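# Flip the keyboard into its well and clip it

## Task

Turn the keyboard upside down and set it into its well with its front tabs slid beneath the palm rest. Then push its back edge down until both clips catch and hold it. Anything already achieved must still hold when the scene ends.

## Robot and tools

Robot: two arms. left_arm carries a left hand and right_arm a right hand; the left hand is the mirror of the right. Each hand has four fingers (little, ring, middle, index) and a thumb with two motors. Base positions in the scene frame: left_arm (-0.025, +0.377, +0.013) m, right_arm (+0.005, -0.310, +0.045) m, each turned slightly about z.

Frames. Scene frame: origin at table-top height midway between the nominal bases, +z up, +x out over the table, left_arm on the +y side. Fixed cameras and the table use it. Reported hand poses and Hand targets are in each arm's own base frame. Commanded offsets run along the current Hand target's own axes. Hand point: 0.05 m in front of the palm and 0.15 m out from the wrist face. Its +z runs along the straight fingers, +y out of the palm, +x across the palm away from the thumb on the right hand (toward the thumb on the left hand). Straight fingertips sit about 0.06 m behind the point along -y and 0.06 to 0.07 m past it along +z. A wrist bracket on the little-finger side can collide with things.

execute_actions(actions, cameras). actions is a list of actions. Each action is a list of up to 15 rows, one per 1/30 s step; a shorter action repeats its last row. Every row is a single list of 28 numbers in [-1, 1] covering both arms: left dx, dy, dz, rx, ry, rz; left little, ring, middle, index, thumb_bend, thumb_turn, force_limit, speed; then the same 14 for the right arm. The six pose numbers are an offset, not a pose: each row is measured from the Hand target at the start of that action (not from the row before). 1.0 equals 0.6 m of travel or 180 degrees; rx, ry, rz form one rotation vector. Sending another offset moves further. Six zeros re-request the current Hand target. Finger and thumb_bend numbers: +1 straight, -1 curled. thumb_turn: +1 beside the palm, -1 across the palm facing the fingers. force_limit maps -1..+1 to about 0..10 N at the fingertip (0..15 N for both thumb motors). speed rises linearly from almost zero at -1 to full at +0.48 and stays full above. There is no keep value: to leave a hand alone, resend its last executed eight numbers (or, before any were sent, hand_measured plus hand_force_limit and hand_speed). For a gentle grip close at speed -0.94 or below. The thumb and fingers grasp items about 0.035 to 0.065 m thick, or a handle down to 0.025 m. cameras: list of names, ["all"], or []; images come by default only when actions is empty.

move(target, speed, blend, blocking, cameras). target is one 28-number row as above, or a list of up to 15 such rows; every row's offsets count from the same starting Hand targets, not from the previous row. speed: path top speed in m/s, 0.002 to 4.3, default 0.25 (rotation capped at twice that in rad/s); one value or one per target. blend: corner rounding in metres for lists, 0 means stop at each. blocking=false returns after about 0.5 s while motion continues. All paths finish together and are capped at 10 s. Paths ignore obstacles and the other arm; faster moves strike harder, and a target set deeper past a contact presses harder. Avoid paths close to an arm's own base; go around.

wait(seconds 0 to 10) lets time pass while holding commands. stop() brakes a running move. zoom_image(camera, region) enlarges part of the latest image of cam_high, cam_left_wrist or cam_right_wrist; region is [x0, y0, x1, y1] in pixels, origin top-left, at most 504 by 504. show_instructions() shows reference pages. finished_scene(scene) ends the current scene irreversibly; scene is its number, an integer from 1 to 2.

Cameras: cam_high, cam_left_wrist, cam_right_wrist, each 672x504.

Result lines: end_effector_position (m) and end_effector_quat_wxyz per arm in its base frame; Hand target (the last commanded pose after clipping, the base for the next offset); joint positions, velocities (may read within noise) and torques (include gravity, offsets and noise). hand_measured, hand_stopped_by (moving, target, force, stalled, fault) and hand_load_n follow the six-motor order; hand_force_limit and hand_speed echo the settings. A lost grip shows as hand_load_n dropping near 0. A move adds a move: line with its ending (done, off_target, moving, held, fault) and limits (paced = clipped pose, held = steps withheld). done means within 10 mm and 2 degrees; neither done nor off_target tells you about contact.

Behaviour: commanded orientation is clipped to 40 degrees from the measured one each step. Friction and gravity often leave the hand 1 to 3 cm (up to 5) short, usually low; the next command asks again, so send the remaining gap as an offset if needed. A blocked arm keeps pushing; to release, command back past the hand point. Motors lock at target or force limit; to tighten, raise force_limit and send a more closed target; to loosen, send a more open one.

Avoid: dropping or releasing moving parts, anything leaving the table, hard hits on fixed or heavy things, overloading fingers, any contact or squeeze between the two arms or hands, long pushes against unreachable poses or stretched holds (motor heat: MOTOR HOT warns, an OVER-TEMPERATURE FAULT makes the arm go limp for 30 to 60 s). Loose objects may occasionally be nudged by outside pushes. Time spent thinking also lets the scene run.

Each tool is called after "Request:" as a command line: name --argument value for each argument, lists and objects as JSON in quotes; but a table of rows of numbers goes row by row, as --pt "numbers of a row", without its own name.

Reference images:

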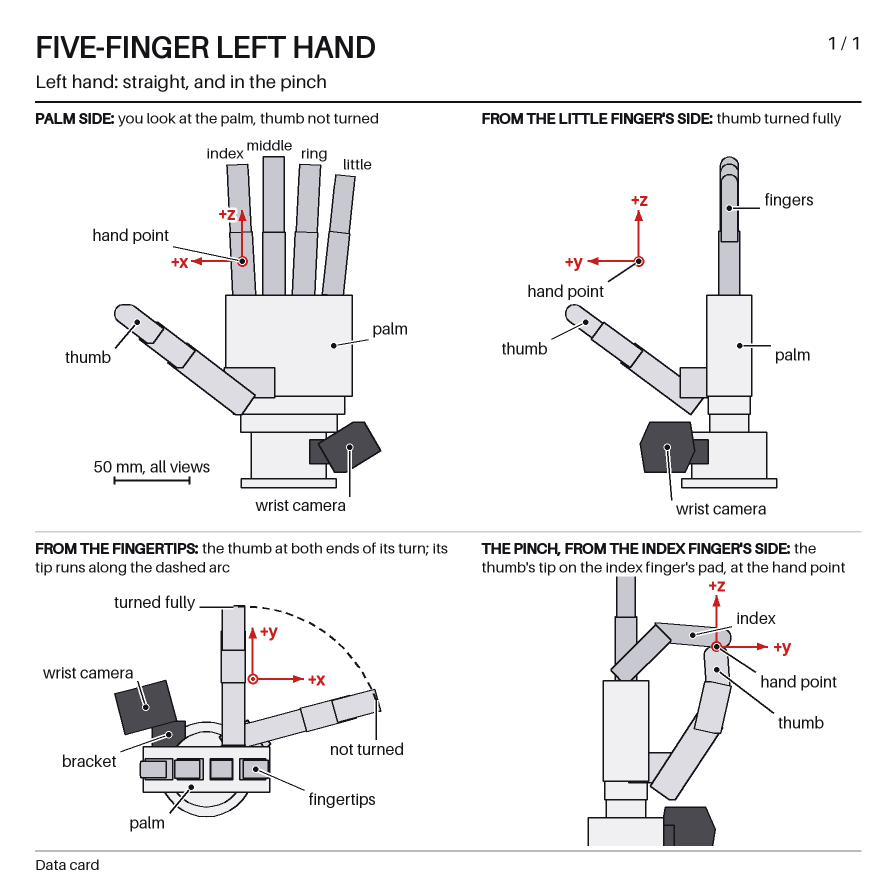

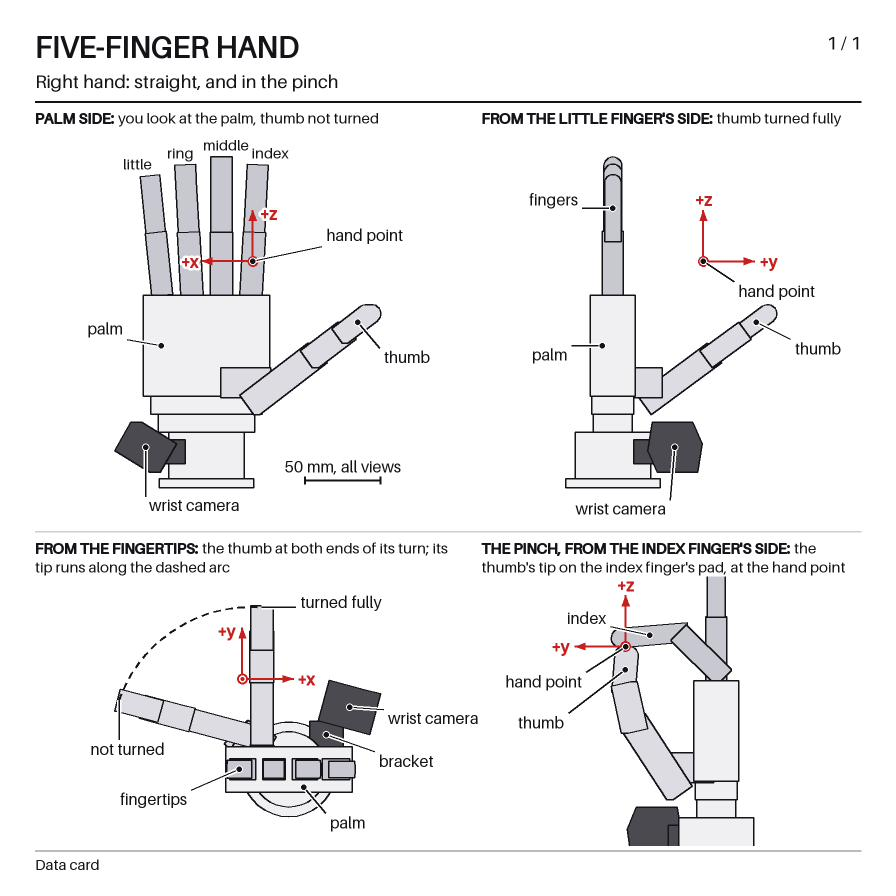

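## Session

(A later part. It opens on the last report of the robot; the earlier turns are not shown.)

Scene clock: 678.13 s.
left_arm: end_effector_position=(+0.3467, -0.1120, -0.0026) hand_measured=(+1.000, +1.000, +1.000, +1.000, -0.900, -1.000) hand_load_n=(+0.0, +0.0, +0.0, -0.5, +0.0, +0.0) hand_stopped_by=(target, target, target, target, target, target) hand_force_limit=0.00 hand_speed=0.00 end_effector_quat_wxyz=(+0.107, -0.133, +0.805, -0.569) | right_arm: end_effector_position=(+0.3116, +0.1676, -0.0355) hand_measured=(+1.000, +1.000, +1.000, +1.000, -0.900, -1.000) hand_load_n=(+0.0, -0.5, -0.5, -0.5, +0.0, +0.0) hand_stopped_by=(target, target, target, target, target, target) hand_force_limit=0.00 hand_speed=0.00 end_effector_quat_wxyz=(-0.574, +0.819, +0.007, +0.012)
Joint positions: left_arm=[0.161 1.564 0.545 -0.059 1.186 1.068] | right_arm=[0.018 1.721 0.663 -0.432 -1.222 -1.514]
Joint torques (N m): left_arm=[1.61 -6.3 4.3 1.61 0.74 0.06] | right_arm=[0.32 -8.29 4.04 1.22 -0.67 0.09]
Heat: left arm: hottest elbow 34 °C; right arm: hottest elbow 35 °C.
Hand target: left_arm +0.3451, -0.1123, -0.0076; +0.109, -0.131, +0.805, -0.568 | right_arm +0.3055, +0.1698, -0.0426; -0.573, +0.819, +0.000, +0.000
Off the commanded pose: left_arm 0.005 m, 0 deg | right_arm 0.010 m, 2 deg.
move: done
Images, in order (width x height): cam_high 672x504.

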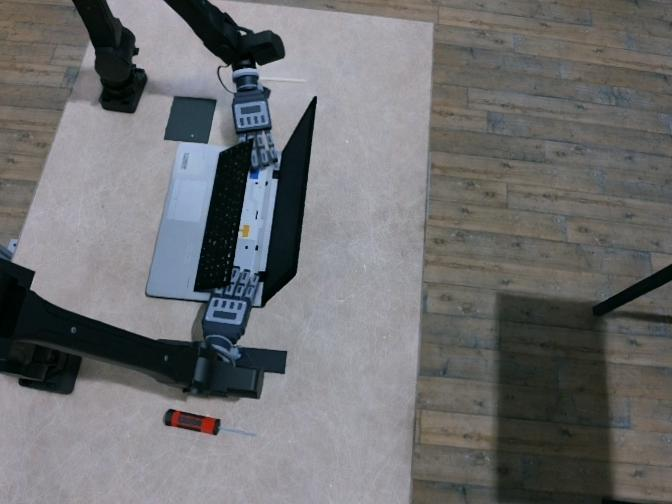

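Request:
move --target '[-0.02,0.0187,-0.0515,0,0,0,1,1,1,1,-0.9,-1,0,0,0,0.0199,-0.0548,0,0,0,1,1,1,1,-0.9,-1,0,0]' --speed 0.05 --cameras '["cam_high"]'

Request:
zoom_image --camera "cam_high" --region '[140, 110, 320, 330]'

Scene clock: 700.60 s.
left_arm: end_effector_position=(+0.3288, -0.0852, -0.0117) hand_measured=(+1.000, +1.000, +1.000, +1.000, -0.900, -1.000) hand_load_n=(+0.0, +0.0, +0.0, +0.0, +0.5, +0.0) hand_stopped_by=(target, target, target, target, target, target) hand_force_limit=0.00 hand_speed=0.00 end_effector_quat_wxyz=(+0.098, -0.133, +0.806, -0.568) | right_arm: end_effector_position=(+0.2967, +0.1378, -0.0409) hand_measured=(+1.000, +1.000, +1.000, +1.000, -0.900, -1.000) hand_load_n=(+0.0, +0.0, +0.0, -0.5, +0.0, +0.0) hand_stopped_by=(target, target, target, target, target, target) hand_force_limit=0.00 hand_speed=0.00 end_effector_quat_wxyz=(-0.572, +0.820, +0.000, -0.002)
Joint positions: left_arm=[0.254 1.591 0.572 -0.327 1.22 1.34] | right_arm=[-0.071 1.76 0.692 -0.7 -1.211 -1.778]
Joint torques (N m): left_arm=[2.49 -6.3 7.83 0.05 0.96 0.06] | right_arm=[0.03 -8.53 5.87 -0.54 -0.74 -0.14]
Heat: left arm: hottest elbow 31 °C; right arm: hottest elbow 33 °C.
Hand target: left_arm +0.3454, -0.0773, -0.0077; +0.109, -0.131, +0.805, -0.568 | right_arm +0.3056, +0.1349, -0.0425; -0.573, +0.820, +0.000, +0.000
Off the commanded pose: left_arm 0.019 m, 1 deg | right_arm 0.009 m, 0 deg.
move: off_target (left_arm)
Images, in order (width x height): cam_high 672x504.

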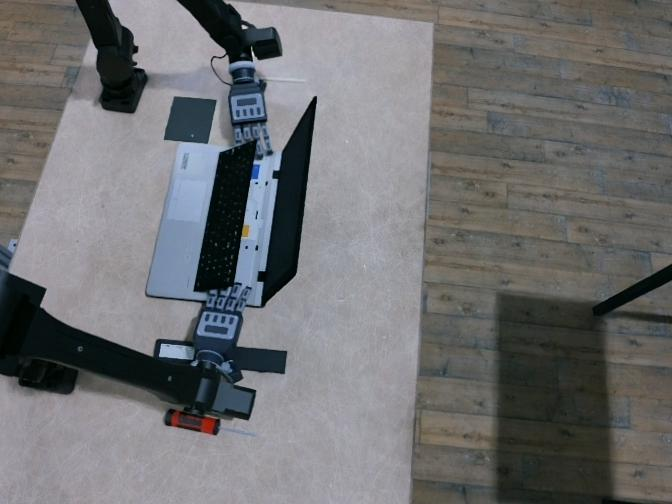

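Scaled by 2.291 from the camera's 672x504 image, which has a finer 960x720 frame.

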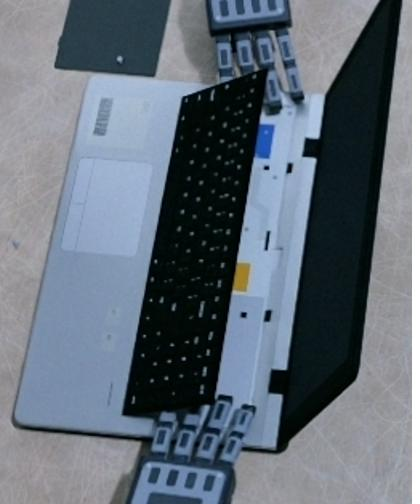

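Request:
move --target '[-0.0171,0.0161,-0.0442,0,0,0,1,1,1,1,-0.9,-1,0,0,0,-0.0078,-0.0508,-0.0556,0,0,1,1,1,1,-0.9,-1,0,0]' --speed 0.05 --cameras '["cam_high"]'

Request:
zoom_image --camera "cam_high" --region '[140, 110, 320, 330]'

Scene clock: 724.97 s.
left_arm: end_effector_position=(+0.3301, -0.0563, -0.0113) hand_measured=(+1.000, +1.000, +1.000, +1.000, -0.900, -1.000) hand_load_n=(+0.0, +0.0, +0.0, -0.5, +0.0, +0.0) hand_stopped_by=(target, target, target, target, target, target) hand_force_limit=0.00 hand_speed=0.00 end_effector_quat_wxyz=(+0.098, -0.133, +0.806, -0.568) | right_arm: end_effector_position=(+0.2929, +0.1133, -0.0364) hand_measured=(+1.000, +1.000, +1.000, +1.000, -0.900, -1.000) hand_load_n=(+0.0, +0.0, +0.0, -1.5, +0.0, +0.0) hand_stopped_by=(target, target, target, target, target, target) hand_force_limit=0.00 hand_speed=0.00 end_effector_quat_wxyz=(-0.504, +0.863, +0.008, -0.007)
Joint positions: left_arm=[0.34 1.638 0.648 -0.595 1.229 1.593] | right_arm=[-0.077 1.671 0.694 -0.769 -1.049 -1.767]
Joint torques (N m): left_arm=[2.55 -6.71 7.68 -0.2 0.98 0.06] | right_arm=[-0.85 -10.52 6.64 -0.53 -0.34 0.19]
Heat: left arm: hottest elbow 30 °C; right arm: hottest elbow 33 °C.
Hand target: left_arm +0.3456, -0.0473, -0.0078; +0.109, -0.131, +0.805, -0.568 | right_arm +0.3056, +0.1078, -0.0277; -0.499, +0.866, +0.000, +0.000
Off the commanded pose: left_arm 0.018 m, 1 deg | right_arm 0.016 m, 1 deg.
move: off_target (left_arm, right_arm)
Images, in order (width x height): cam_high 672x504.

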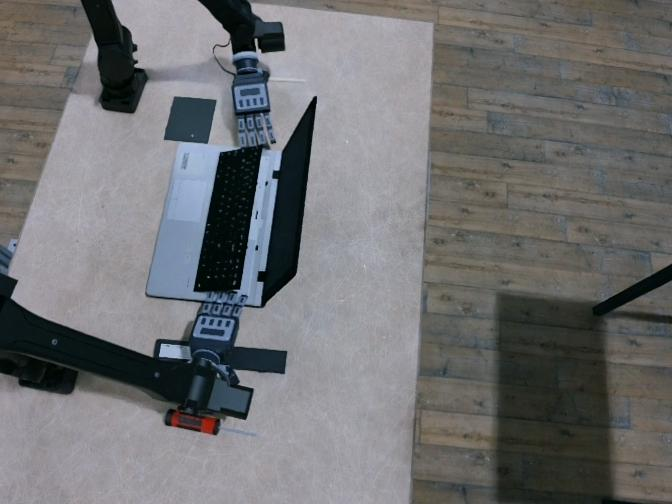

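Scaled by 2.291 from the camera's 672x504 image, which has a finer 960x720 frame.

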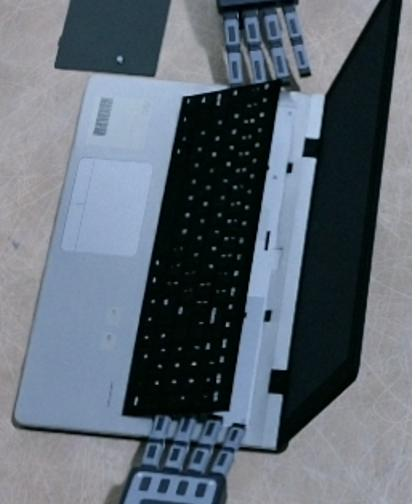

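Request:
move --target '[-0.0057,0.0054,-0.0147,0,0,0,1,1,1,1,-0.9,-1,0,0,0,0.008,-0.0338,0,0,0,1,1,1,1,-0.9,-1,0,0]' --speed 0.05 --cameras '["cam_high","cam_right_wrist"]'

Request:
zoom_image --camera "cam_high" --region '[140, 110, 320, 330]'

Scene clock: 732.57 s.
left_arm: end_effector_position=(+0.3307, -0.0468, -0.0109) hand_measured=(+1.000, +1.000, +1.000, +1.000, -0.900, -1.000) hand_load_n=(+0.0, +0.0, +0.0, +0.0, +0.0, +0.0) hand_stopped_by=(target, target, target, target, target, target) hand_force_limit=0.00 hand_speed=0.00 end_effector_quat_wxyz=(+0.098, -0.133, +0.806, -0.569) | right_arm: end_effector_position=(+0.2875, +0.0936, -0.0291) hand_measured=(+1.000, +1.000, +1.000, +1.000, -0.900, -1.000) hand_load_n=(+0.0, +0.0, +0.0, +0.0, +0.0, +0.0) hand_stopped_by=(target, target, target, target, target, target) hand_force_limit=0.00 hand_speed=0.00 end_effector_quat_wxyz=(-0.502, +0.864, -0.012, -0.019)
Joint positions: left_arm=[0.367 1.657 0.675 -0.681 1.229 1.676] | right_arm=[-0.137 1.671 0.717 -0.892 -1.031 -1.837]
Joint torques (N m): left_arm=[2.49 -6.95 7.6 -0.36 0.93 0.06] | right_arm=[-0.32 -10.52 7.06 -0.54 -0.49 -0.21]
Heat: left arm: hottest elbow 30 °C; right arm: hottest elbow 33 °C.
Hand target: left_arm +0.3457, -0.0373, -0.0079; +0.109, -0.131, +0.805, -0.568 | right_arm +0.3055, +0.0879, -0.0217; -0.499, +0.866, +0.000, +0.000
Off the commanded pose: left_arm 0.018 m, 1 deg | right_arm 0.020 m, 3 deg.
move: off_target (left_arm, right_arm)
Images, in order (width x height): cam_high 672x504, cam_right_wrist 672x504.

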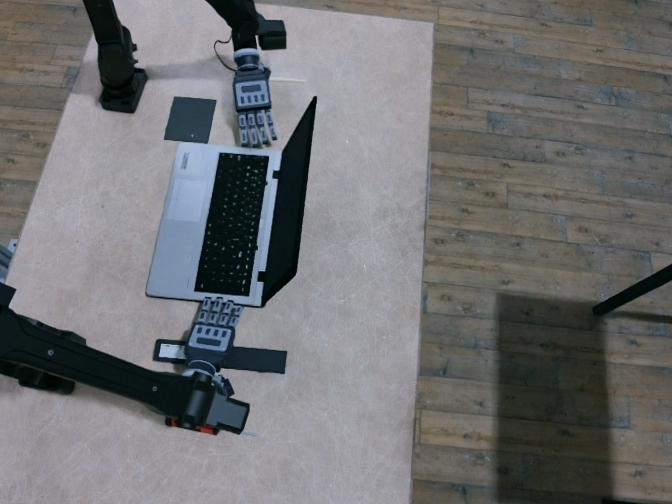

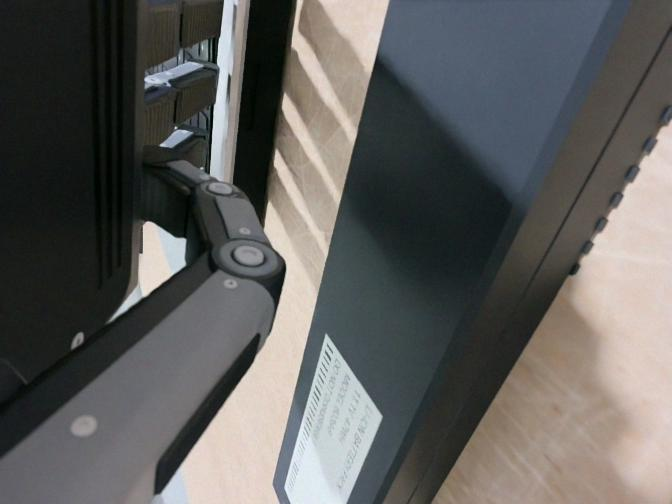

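Scaled by 2.291 from the camera's 672x504 image, which has a finer 960x720 frame.

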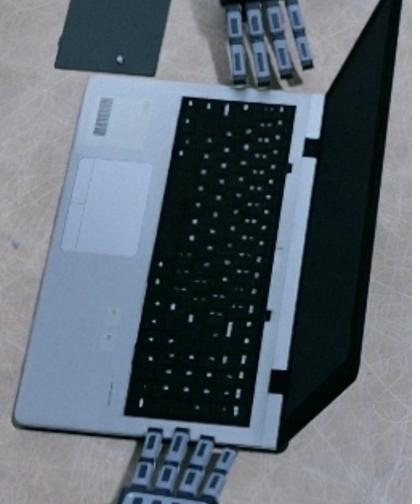

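Request:
zoom_image --camera "cam_high" --region '[180, 225, 270, 305]'

Request:
zoom_image --camera "cam_high" --region '[200, 140, 290, 220]'

Scaled by 5.600 from the camera's 672x504 image, which has a finer 960x720 frame.

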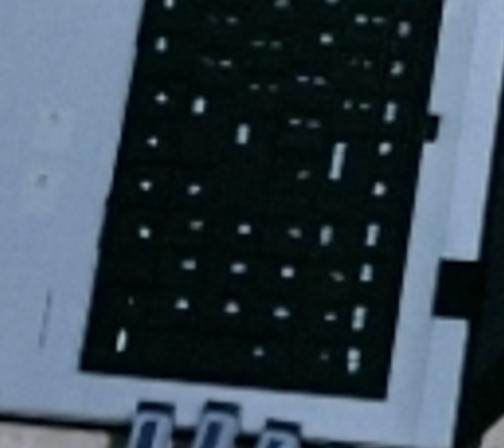

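Scaled by 5.600 from the camera's 672x504 image, which has a finer 960x720 frame.

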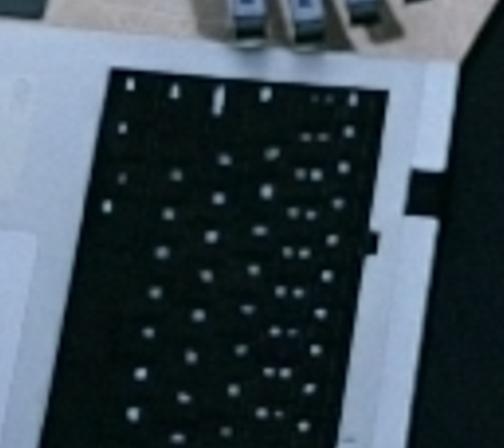

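Request:
move --target '[0,-0.2036,-0.0741,0,0,0,1,1,1,1,-0.9,-1,0,0,0,-0.1876,-0.1083,0,0,0,1,1,1,1,-0.9,-1,0,0]' --speed 0.2

Scene clock: 750.70 s.
left_arm: end_effector_position=(+0.3230, -0.0484, +0.1062) hand_measured=(+1.000, +1.000, +1.000, +1.000, -0.900, -1.000) hand_load_n=(+0.0, +0.0, +0.0, +0.0, +0.0, +0.0) hand_stopped_by=(target, target, target, target, target, target) hand_force_limit=0.00 hand_speed=0.00 end_effector_quat_wxyz=(+0.085, -0.142, +0.803, -0.572) | right_arm: end_effector_position=(+0.2878, +0.0935, +0.0957) hand_measured=(+1.000, +1.000, +1.000, +1.000, -0.900, -1.000) hand_load_n=(+0.0, +0.0, +0.0, +0.0, +0.0, +0.0) hand_stopped_by=(target, target, target, target, target, target) hand_force_limit=0.00 hand_speed=0.00 end_effector_quat_wxyz=(-0.502, +0.864, -0.013, -0.022)
Joint positions: left_arm=[0.371 1.386 0.786 -1.111 1.23 1.691] | right_arm=[-0.137 1.403 0.846 -1.296 -1.03 -1.837]
Joint torques (N m): left_arm=[2.61 -7.24 11.14 -0.39 0.89 0.07] | right_arm=[-0.09 -8.41 9.84 -0.43 -0.52 -0.16]
Heat: left arm: hottest elbow 30 °C; right arm: hottest elbow 33 °C.
Hand target: left_arm +0.3419, -0.0370, +0.1221; +0.109, -0.131, +0.805, -0.568 | right_arm +0.3054, +0.0881, +0.1083; -0.499, +0.866, +0.000, +0.000
Off the commanded pose: left_arm 0.027 m, 3 deg | right_arm 0.022 m, 3 deg.
move: off_target (left_arm, right_arm)

Request:
move --target '[0.2297,-0.0702,-0.0898,0,-0.3915,-0.1425,1,1,1,1,-0.9,-1,0,0,-0.0917,-0.1684,0.1183,0,0.4089,0.2361,1,1,1,1,-0.9,-1,0,0]' --speed 0.3

Scene clock: 766.20 s.
left_arm: end_effector_position=(+0.2002, -0.0474, +0.1532) hand_measured=(+1.000, +1.000, +1.000, +1.000, -0.900, -1.000) hand_load_n=(+0.0, +0.0, +0.0, -0.5, +0.5, +0.0) hand_stopped_by=(target, target, target, target, target, target) hand_force_limit=0.00 hand_speed=0.00 end_effector_quat_wxyz=(-0.443, +0.610, -0.560, +0.343) | right_arm: end_effector_position=(+0.2431, +0.1852, +0.1324) hand_measured=(+1.000, +1.000, +1.000, +1.000, -0.900, -1.000) hand_load_n=(+0.0, -0.5, +0.0, +0.0, +0.0, +0.0) hand_stopped_by=(target, target, target, target, target, target) hand_force_limit=0.00 hand_speed=0.00 end_effector_quat_wxyz=(-0.349, +0.651, -0.581, +0.343)
Joint positions: left_arm=[-0.862 0.014 0.348 -0.994 -0.922 -0.471] | right_arm=[0.93 0.635 0.443 -0.565 0.707 0.501]
Joint torques (N m): left_arm=[0.73 3.49 13.04 0.91 -0.66 -0.11] | right_arm=[0.97 0.85 13.57 1.4 0.63 0.13]
Heat: left arm: hottest elbow 32 °C; right arm: hottest elbow 34 °C.
Hand target: left_arm +0.1984, -0.0487, +0.1759; -0.428, +0.596, -0.549, +0.399 | right_arm +0.2504, +0.2001, +0.1602; -0.369, +0.639, -0.585, +0.338
Off the commanded pose: left_arm 0.023 m, 7 deg | right_arm 0.032 m, 3 deg.
joint sent to its limit (left arm) — joint 2 (shoulder), lower limit. The joint targets are off in orientation, not in position.
move: off_target (left_arm, right_arm)

Request:
move --target '[-0.2065,0.0168,0.076,-0.2222,0,0,1,1,1,1,-0.9,-1,0,0,0.0058,-0.0043,0.0742,-0.25,0,0,1,1,1,1,-0.9,-1,0,0]' --speed 0.25 --cameras '["cam_high","cam_right_wrist","cam_left_wrist"]'

Scene clock: 775.43 s.
left_arm: end_effector_position=(+0.2148, +0.0659, +0.1240) hand_measured=(+1.000, +1.000, +1.000, +1.000, -0.900, -1.000) hand_load_n=(+0.0, +0.0, +0.0, +0.0, +0.0, +0.0) hand_stopped_by=(target, target, target, target, target, target) hand_force_limit=0.00 hand_speed=0.00 end_effector_quat_wxyz=(-0.177, +0.712, -0.655, +0.181) | right_arm: end_effector_position=(+0.2739, +0.1940, +0.1243) hand_measured=(+1.000, +1.000, +1.000, +1.000, -0.900, -1.000) hand_load_n=(+0.0, +0.0, +0.0, +0.0, +0.0, +0.0) hand_stopped_by=(target, target, target, target, target, target) hand_force_limit=0.00 hand_speed=0.00 end_effector_quat_wxyz=(-0.083, +0.730, -0.673, +0.086)
Joint positions: left_arm=[0.528 0.728 0.61 -0.996 0.236 0.391] | right_arm=[0.526 1.21 0.921 -1.07 0.114 0.434]
Joint torques (N m): left_arm=[2.43 0.15 15.05 0.53 0.26 0.07] | right_arm=[-0.73 -5.77 12.25 0.44 0.06 -0.18]
Heat: left arm: hottest elbow 34 °C; right arm: hottest elbow 36 °C.
Hand target: left_arm +0.2286, +0.0778, +0.1514; -0.199, +0.707, -0.653, +0.187 | right_arm +0.2904, +0.2001, +0.1402; -0.096, +0.731, -0.670, +0.089
Off the commanded pose: left_arm 0.033 m, 3 deg | right_arm 0.024 m, 2 deg.
move: off_target (left_arm, right_arm)

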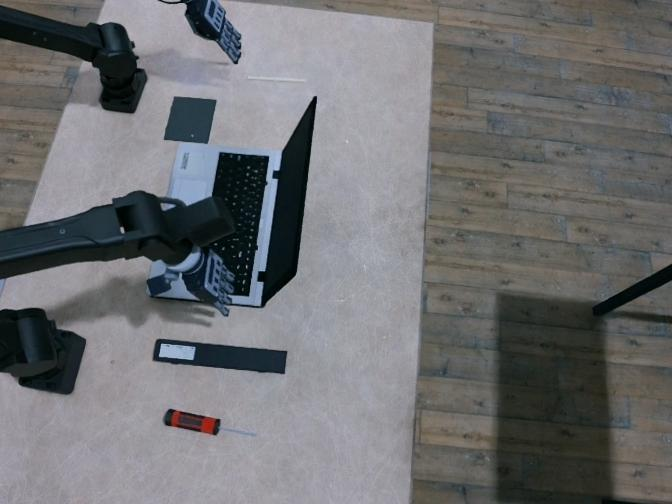

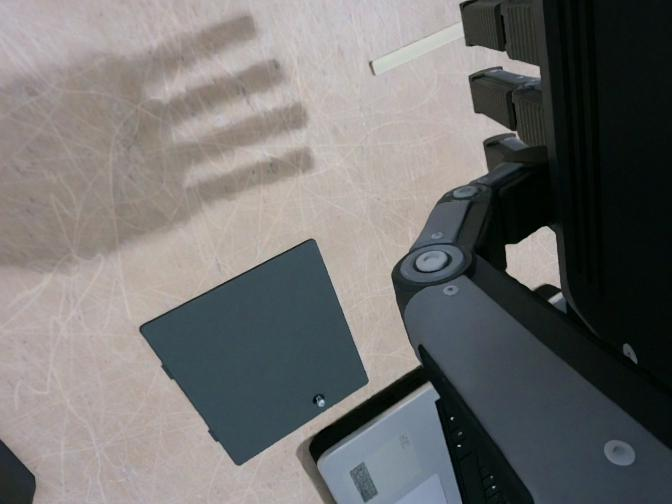

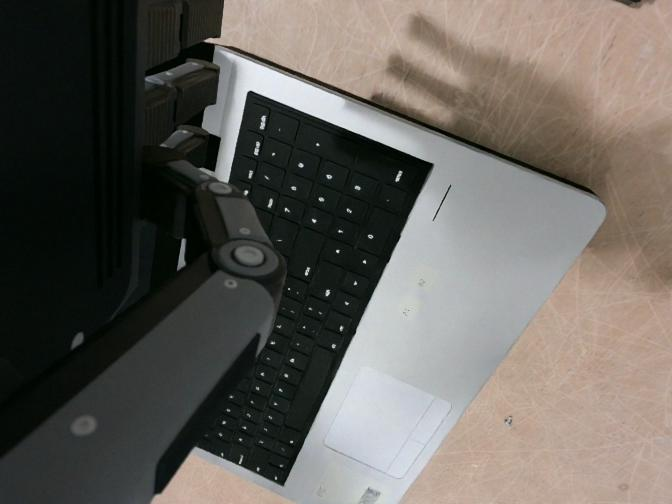

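Request:
zoom_image --camera "cam_right_wrist" --region '[180, 60, 460, 500]'

Scaled by 1.145 from the camera's 672x504 image, which has a finer 960x720 frame.

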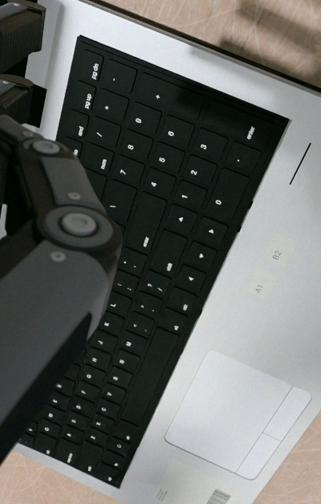

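Request:
zoom_image --camera "cam_right_wrist" --region '[330, 140, 450, 300]'

Request:
zoom_image --camera "cam_right_wrist" --region '[260, 300, 400, 490]'

Scaled by 3.150 from the camera's 672x504 image, which has a finer 960x720 frame.

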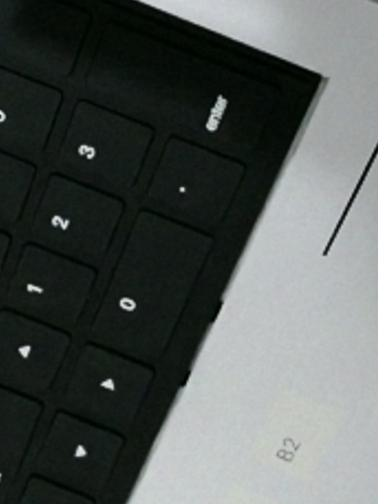

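Scaled by 2.653 from the camera's 672x504 image, which has a finer 960x720 frame.

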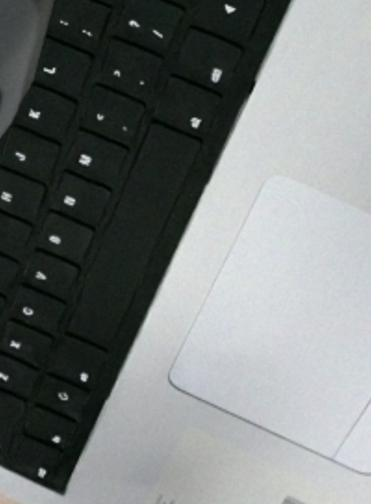

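Request:
move --target '[0.5555,0.0723,0.0483,0,0,0,1,1,1,1,-0.9,-1,0,0,-0.1467,0.174,0.0845,0.0833,0,0,1,1,1,1,-0.9,-1,0,0]' --speed 0.25 --cameras '["all"]'

Request:
zoom_image --camera "cam_high" --region '[140, 110, 320, 330]'

Scene clock: 819.63 s.
left_arm: end_effector_position=(+0.2176, -0.2313, +0.0832) hand_measured=(+1.000, +1.000, +1.000, +1.000, -0.900, -1.000) hand_load_n=(+0.0, +0.0, +0.0, +0.0, +0.0, +0.0) hand_stopped_by=(target, target, target, target, target, target) hand_force_limit=0.00 hand_speed=0.00 end_effector_quat_wxyz=(-0.203, +0.707, -0.659, +0.157) | right_arm: end_effector_position=(+0.1954, +0.2758, +0.0647) hand_measured=(+1.000, +1.000, +1.000, +1.000, -0.900, -1.000) hand_load_n=(+0.0, +0.0, +0.0, +0.0, +0.0, +0.0) hand_stopped_by=(target, target, target, target, target, target) hand_force_limit=0.00 hand_speed=0.00 end_effector_quat_wxyz=(-0.183, +0.717, -0.649, +0.177)
Joint positions: left_arm=[-0.889 1.068 0.691 -0.917 -0.444 -0.896] | right_arm=[1.006 1.133 0.677 -0.791 0.408 0.839]
Joint torques (N m): left_arm=[0.67 -2.84 13.6 1.18 -0.56 -0.1] | right_arm=[0.44 -5.54 7.76 1.69 0.59 0.13]
Heat: left arm: hottest elbow 38 °C; right arm: hottest elbow 41 °C.
Hand target: left_arm +0.2331, -0.2563, +0.1056; -0.199, +0.707, -0.653, +0.187 | right_arm +0.1953, +0.2800, +0.0640; -0.190, +0.712, -0.652, +0.175
Off the commanded pose: left_arm 0.037 m, 4 deg | right_arm 0.004 m, 1 deg.
move: off_target (left_arm)

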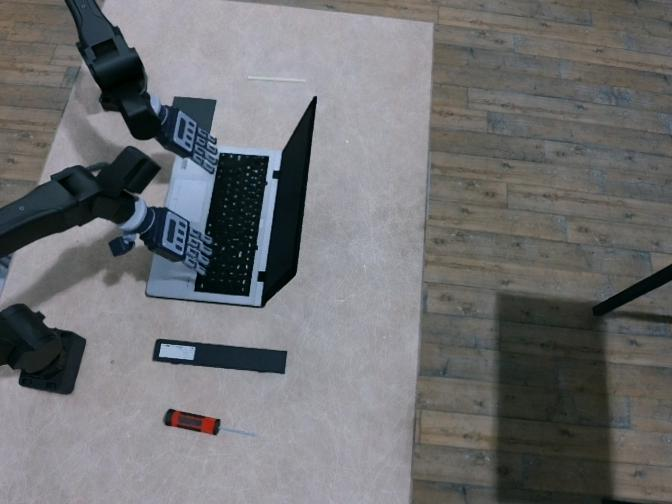

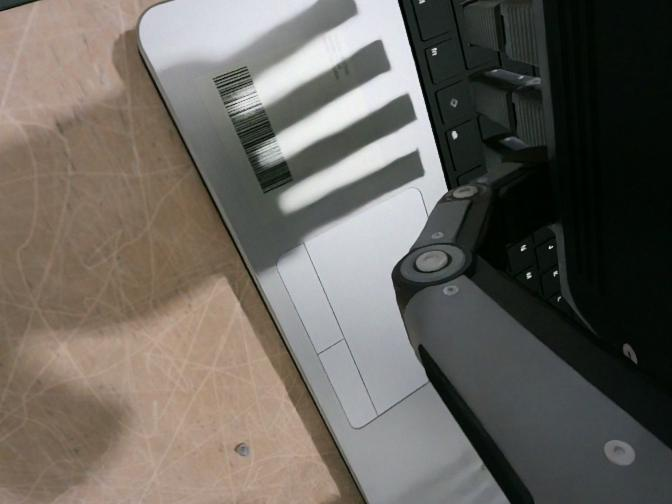

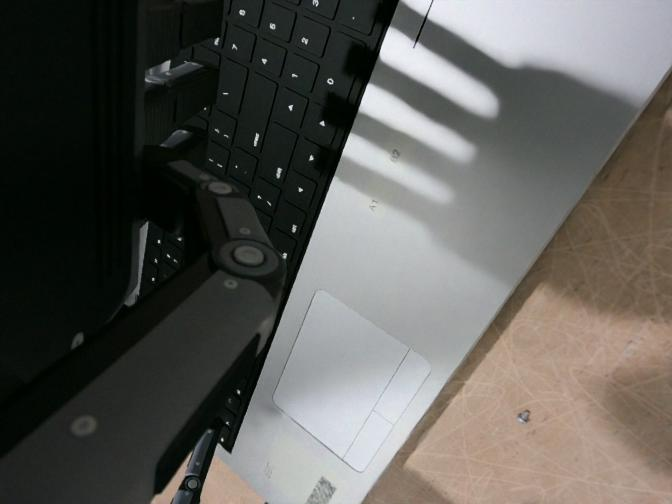

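Scaled by 2.291 from the camera's 672x504 image, which has a finer 960x720 frame.

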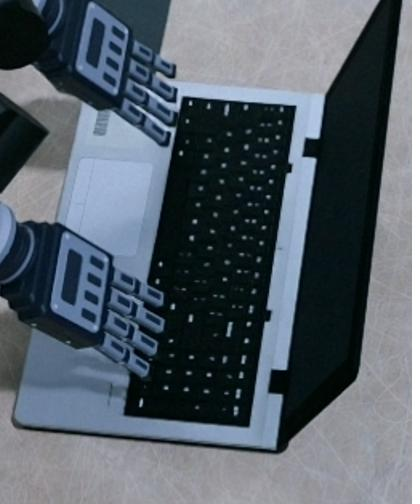

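Request:
move --target '[0.0127,-0.0175,0.0678,0,0,0,1,1,1,1,-0.9,-1,0,0,0.001,0.0066,0.0347,0,0,0,1,1,1,1,-0.9,-1,0,0]' --speed 0.08 --cameras '["cam_high"]'

Request:
zoom_image --camera "cam_high" --region '[140, 110, 320, 330]'

Scene clock: 832.57 s.
left_arm: end_effector_position=(+0.2430, -0.2443, +0.0590) hand_measured=(+1.000, +1.000, +1.000, +1.000, -0.900, -1.000) hand_load_n=(+0.0, +0.0, +0.0, +0.0, +0.0, +0.0) hand_stopped_by=(target, target, target, target, target, target) hand_force_limit=0.00 hand_speed=0.00 end_effector_quat_wxyz=(-0.201, +0.705, -0.661, +0.162) | right_arm: end_effector_position=(+0.1997, +0.2808, +0.0496) hand_measured=(+1.000, +1.000, +1.000, +1.000, -0.900, -1.000) hand_load_n=(+0.0, +0.0, +0.0, +0.0, +0.0, +0.0) hand_stopped_by=(target, target, target, target, target, target) hand_force_limit=0.00 hand_speed=0.00 end_effector_quat_wxyz=(-0.194, +0.713, -0.650, +0.175)
Joint positions: left_arm=[-0.849 1.172 0.691 -0.782 -0.429 -0.845] | right_arm=[1.004 1.162 0.648 -0.712 0.408 0.839]
Joint torques (N m): left_arm=[2.49 -4.01 12.42 1.48 -0.31 0.04] | right_arm=[-0.67 -4.48 7.51 1.73 0.34 -0.02]
Heat: left arm: hottest elbow 40 °C; right arm: hottest elbow 40 °C.
Hand target: left_arm +0.2639, -0.2616, +0.0766; -0.199, +0.707, -0.653, +0.187 | right_arm +0.2023, +0.2800, +0.0441; -0.191, +0.712, -0.652, +0.175
Off the commanded pose: left_arm 0.032 m, 3 deg | right_arm 0.006 m, 0 deg.
move: off_target (left_arm)
Images, in order (width x height): cam_high 672x504.

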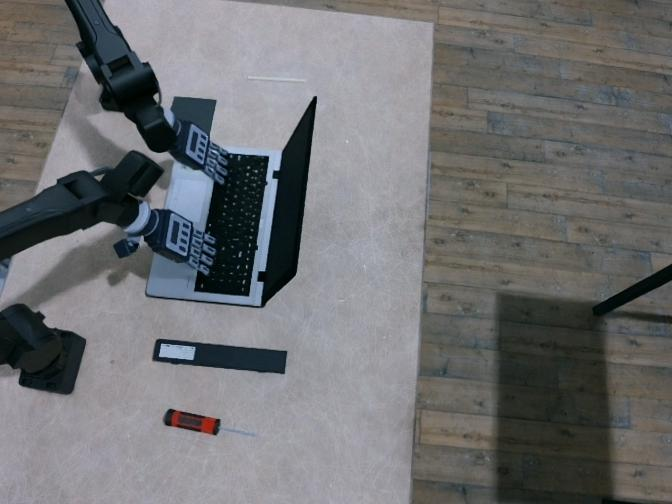

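Scaled by 2.291 from the camera's 672x504 image, which has a finer 960x720 frame.

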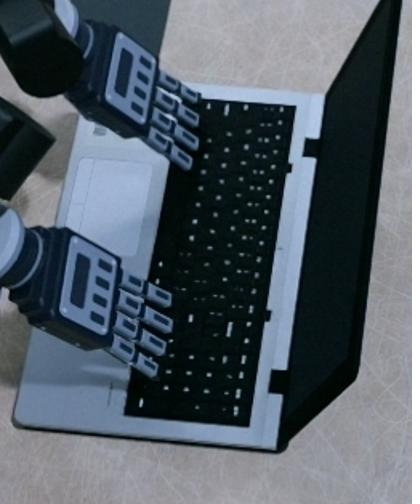

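Request:
move --target '[0,0.01,0.0173,0,0,0,1,1,1,1,-0.9,-1,0,0,0,0.0292,0.0505,0,0,0,1,1,1,1,-0.9,-1,0,0]' --speed 0.05 --cameras '["all"]'

Request:
zoom_image --camera "cam_high" --region '[140, 110, 320, 330]'

Scene clock: 841.47 s.
left_arm: end_effector_position=(+0.2493, -0.2512, +0.0550) hand_measured=(+1.000, +1.000, +1.000, +1.000, -0.900, -1.000) hand_load_n=(-0.5, +0.0, -0.5, +0.0, +0.0, +0.0) hand_stopped_by=(target, target, target, target, target, target) hand_force_limit=0.00 hand_speed=0.00 end_effector_quat_wxyz=(-0.200, +0.705, -0.659, +0.172) | right_arm: end_effector_position=(+0.2000, +0.2813, +0.0147) hand_measured=(+1.000, +1.000, +1.000, +1.000, -0.900, -1.000) hand_load_n=(+0.0, +0.0, +0.0, +0.0, +0.0, +0.0) hand_stopped_by=(target, target, target, target, target, target) hand_force_limit=0.00 hand_speed=0.00 end_effector_quat_wxyz=(-0.194, +0.713, -0.650, +0.175)
Joint positions: left_arm=[-0.848 1.193 0.691 -0.741 -0.429 -0.844] | right_arm=[1.004 1.233 0.593 -0.585 0.408 0.839]
Joint torques (N m): left_arm=[2.43 -4.25 10.7 1.52 -0.3 0.06] | right_arm=[-0.38 -4.78 7.06 1.91 0.35 -0.06]
Heat: left arm: hottest elbow 40 °C; right arm: hottest elbow 40 °C.
Hand target: left_arm +0.2642, -0.2617, +0.0645; -0.199, +0.707, -0.653, +0.187 | right_arm +0.2023, +0.2800, +0.0091; -0.191, +0.712, -0.652, +0.175
Off the commanded pose: left_arm 0.021 m, 2 deg | right_arm 0.006 m, 0 deg.
move: off_target (left_arm)

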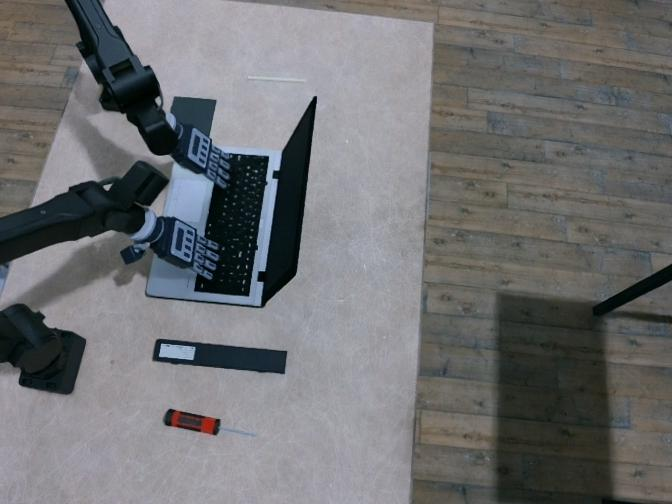

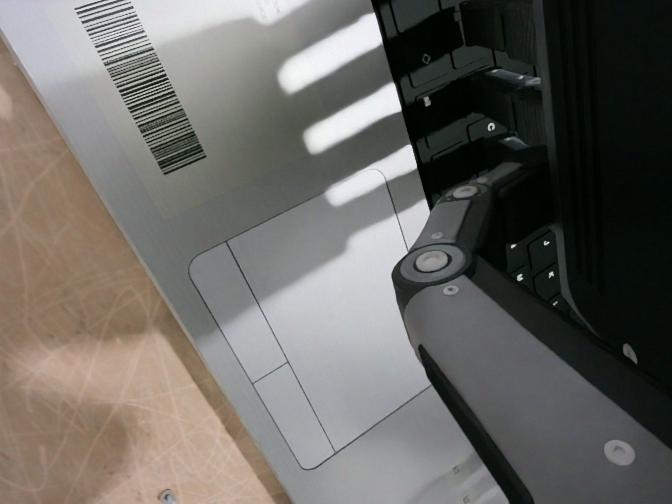

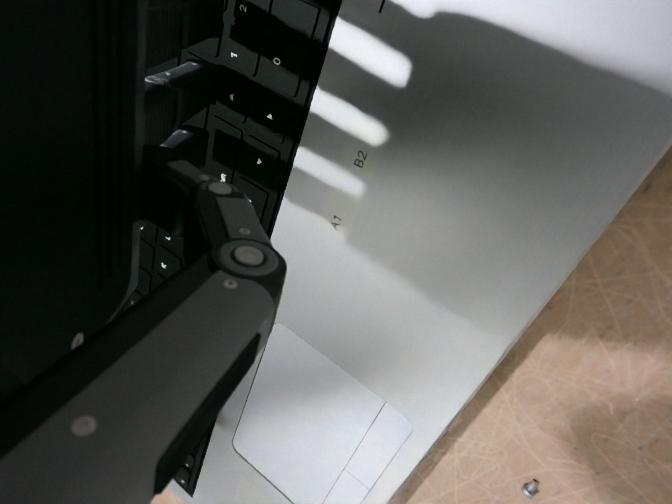

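Scaled by 2.291 from the camera's 672x504 image, which has a finer 960x720 frame.

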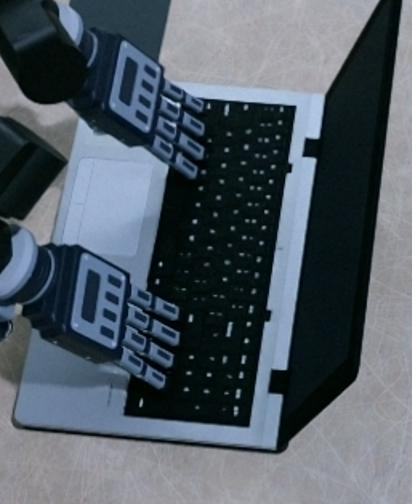

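Request:
move --target '[0,0.0167,0.0289,0,0,0,1,1,1,1,-0.9,-1,0,0,0,0.0142,0.0245,0,0,0,1,1,1,1,-0.9,-1,0,0]' --speed 0.04 --cameras '["cam_high"]'

Request:
zoom_image --camera "cam_high" --region '[140, 110, 320, 330]'

Scene clock: 848.70 s.
left_arm: end_effector_position=(+0.2602, -0.2605, +0.0520) hand_measured=(+1.000, +1.000, +1.000, +1.000, -0.900, -1.000) hand_load_n=(-0.5, +0.0, +0.0, -0.5, +0.0, +0.0) hand_stopped_by=(target, target, target, target, target, target) hand_force_limit=0.00 hand_speed=0.00 end_effector_quat_wxyz=(-0.201, +0.706, -0.652, +0.189) | right_arm: end_effector_position=(+0.2034, +0.2835, +0.0084) hand_measured=(+1.000, +1.000, +1.000, +1.000, -0.900, -1.000) hand_load_n=(+0.0, +0.0, +0.0, +0.0, +0.0, +0.0) hand_stopped_by=(target, target, target, target, target, target) hand_force_limit=0.00 hand_speed=0.00 end_effector_quat_wxyz=(-0.204, +0.710, -0.651, +0.177)
Joint positions: left_arm=[-0.845 1.216 0.691 -0.68 -0.433 -0.843] | right_arm=[1.004 1.247 0.578 -0.537 0.416 0.839]
Joint torques (N m): left_arm=[2.26 -3.49 7.84 1.89 -0.1 0.06] | right_arm=[-0.32 -3.25 6.37 2.29 0.09 -0.03]
Heat: left arm: hottest elbow 40 °C; right arm: hottest elbow 39 °C.
Hand target: left_arm +0.2648, -0.2617, +0.0445; -0.199, +0.707, -0.653, +0.187 | right_arm +0.2023, +0.2799, -0.0081; -0.191, +0.712, -0.652, +0.176
Off the commanded pose: left_arm 0.009 m, 0 deg | right_arm 0.017 m, 2 deg.
move: off_target (right_arm)
Images, in order (width x height): cam_high 672x504.

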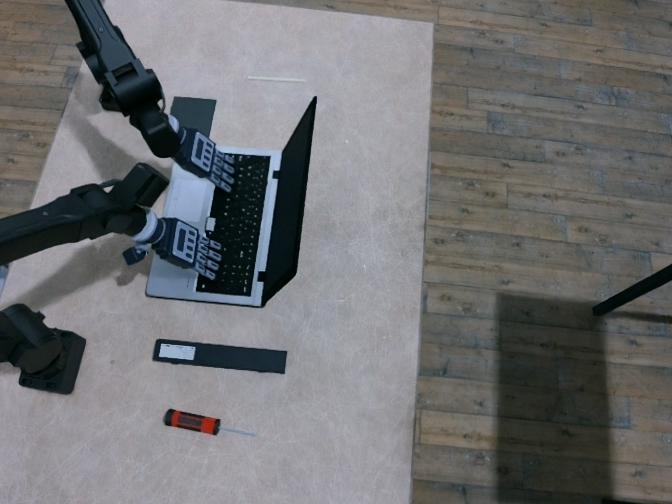

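Scaled by 2.291 from the camera's 672x504 image, which has a finer 960x720 frame.

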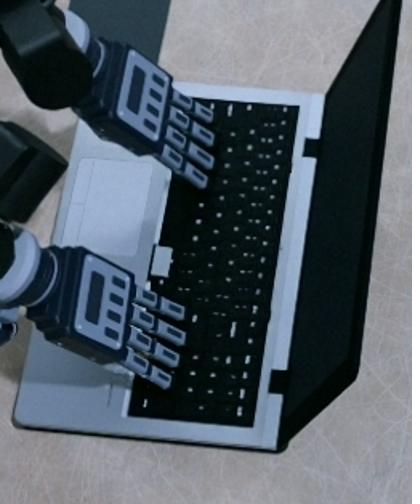

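Request:
zoom_image --camera "cam_high" --region '[190, 190, 260, 300]'

Scaled by 4.582 from the camera's 672x504 image, which has a finer 960x720 frame.

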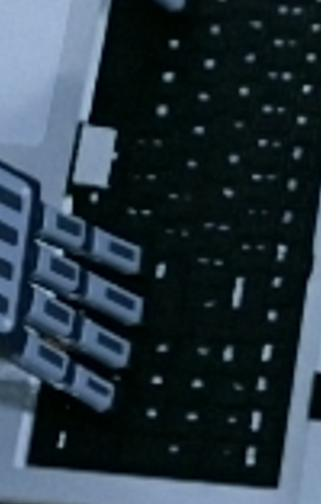

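Request:
move --target '[-0.0017,0.024,0.0015,0,0,0,1,1,1,1,-0.9,-1,0,0,-0.0017,0.0173,-0.01,0,0,0,1,1,1,1,-0.9,-1,0,0]' --speed 0.04 --cameras '["cam_high"]'

Request:
zoom_image --camera "cam_high" --region '[190, 190, 260, 300]'

Scene clock: 866.83 s.
left_arm: end_effector_position=(+0.2604, -0.2602, +0.0500) hand_measured=(+1.000, +1.000, +1.000, +1.000, -0.900, -1.000) hand_load_n=(+0.0, +0.0, +0.0, -0.5, +0.0, +0.0) hand_stopped_by=(target, target, target, target, target, target) hand_force_limit=0.00 hand_speed=0.00 end_effector_quat_wxyz=(-0.205, +0.708, -0.648, +0.192) | right_arm: end_effector_position=(+0.2020, +0.2842, +0.0074) hand_measured=(+1.000, +1.000, +1.000, +1.000, -0.900, -1.000) hand_load_n=(+0.0, +0.0, +0.5, +0.0, +0.0, +0.0) hand_stopped_by=(target, target, target, target, target, target) hand_force_limit=0.00 hand_speed=0.00 end_effector_quat_wxyz=(-0.206, +0.706, -0.652, +0.180)
Joint positions: left_arm=[-0.851 1.216 0.682 -0.669 -0.447 -0.855] | right_arm=[1.014 1.247 0.573 -0.532 0.428 0.855]
Joint torques (N m): left_arm=[0.85 -3.96 6.02 1.88 0.03 -0.11] | right_arm=[1.38 -3.9 5.75 1.44 0.05 0.15]
Heat: left arm: hottest elbow 37 °C; right arm: hottest elbow 37 °C.
Hand target: left_arm +0.2531, -0.2617, +0.0362; -0.199, +0.707, -0.653, +0.187 | right_arm +0.1903, +0.2797, -0.0081; -0.190, +0.712, -0.652, +0.176
Off the commanded pose: left_arm 0.016 m, 1 deg | right_arm 0.020 m, 2 deg.
move: off_target (left_arm, right_arm)
Images, in order (width x height): cam_high 672x504.

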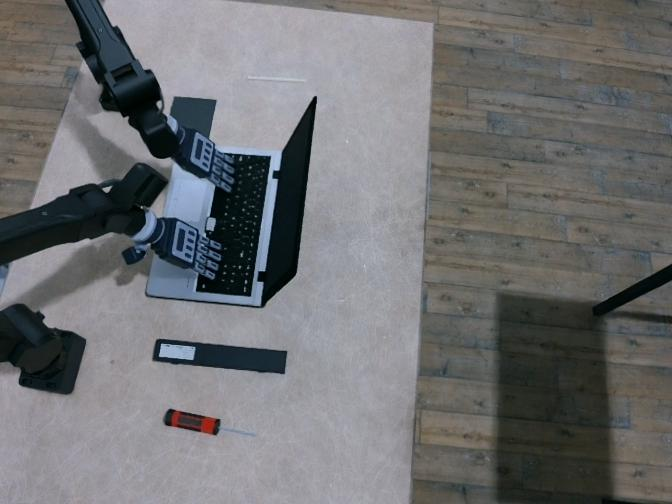

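Scaled by 4.582 from the camera's 672x504 image, which has a finer 960x720 frame.

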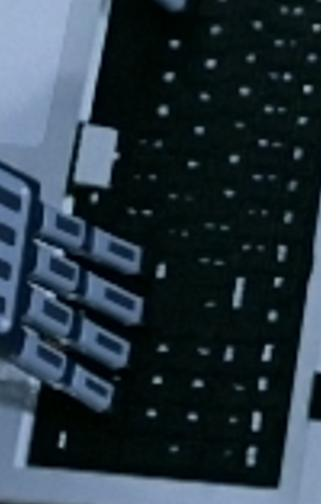

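Request:
move --target '[-0.0017,0.0215,-0.0028,0,0,0,1,1,1,1,-0.9,-1,0,0,-0.0017,0.0215,-0.0028,0,0,0,1,1,1,1,-0.9,-1,0,0]' --speed 0.04 --cameras '["cam_high"]'

Request:
zoom_image --camera "cam_high" --region '[190, 190, 260, 300]'

Scene clock: 871.10 s.
left_arm: end_effector_position=(+0.2583, -0.2620, +0.0477) hand_measured=(+1.000, +1.000, +1.000, +1.000, -0.900, -1.000) hand_load_n=(+0.0, -0.5, +1.0, +0.0, +0.0, +0.0) hand_stopped_by=(target, target, target, target, target, target) hand_force_limit=0.00 hand_speed=0.00 end_effector_quat_wxyz=(-0.211, +0.712, -0.639, +0.201) | right_arm: end_effector_position=(+0.1987, +0.2854, +0.0051) hand_measured=(+1.000, +1.000, +1.000, +1.000, -0.900, -1.000) hand_load_n=(+0.0, +0.0, +1.0, +0.0, +0.0, +0.0) hand_stopped_by=(target, target, target, target, target, target) hand_force_limit=0.00 hand_speed=0.00 end_effector_quat_wxyz=(-0.212, +0.698, -0.657, +0.187)
Joint positions: left_arm=[-0.87 1.212 0.666 -0.652 -0.47 -0.887] | right_arm=[1.039 1.247 0.562 -0.525 0.456 0.894]
Joint torques (N m): left_arm=[0.21 -4.31 5.27 1.18 0.53 -0.08] | right_arm=[1.9 -3.9 5.23 0.98 -0.56 0.07]
Heat: left arm: hottest elbow 36 °C; right arm: hottest elbow 37 °C.
Hand target: left_arm +0.2411, -0.2617, +0.0309; -0.199, +0.707, -0.653, +0.187 | right_arm +0.1782, +0.2798, -0.0131; -0.190, +0.712, -0.652, +0.176
Off the commanded pose: left_arm 0.024 m, 3 deg | right_arm 0.028 m, 3 deg.
move: off_target (left_arm, right_arm)
Images, in order (width x height): cam_high 672x504.

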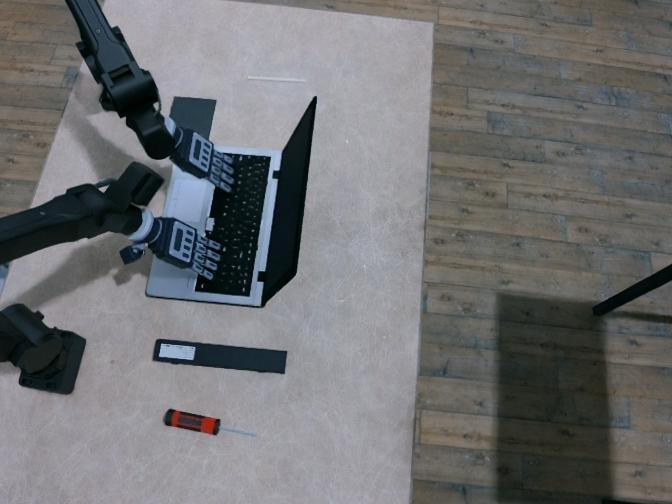

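Scaled by 4.582 from the camera's 672x504 image, which has a finer 960x720 frame.

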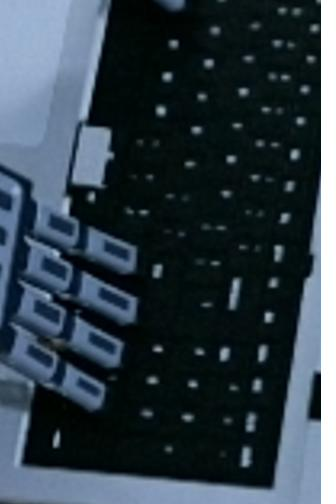

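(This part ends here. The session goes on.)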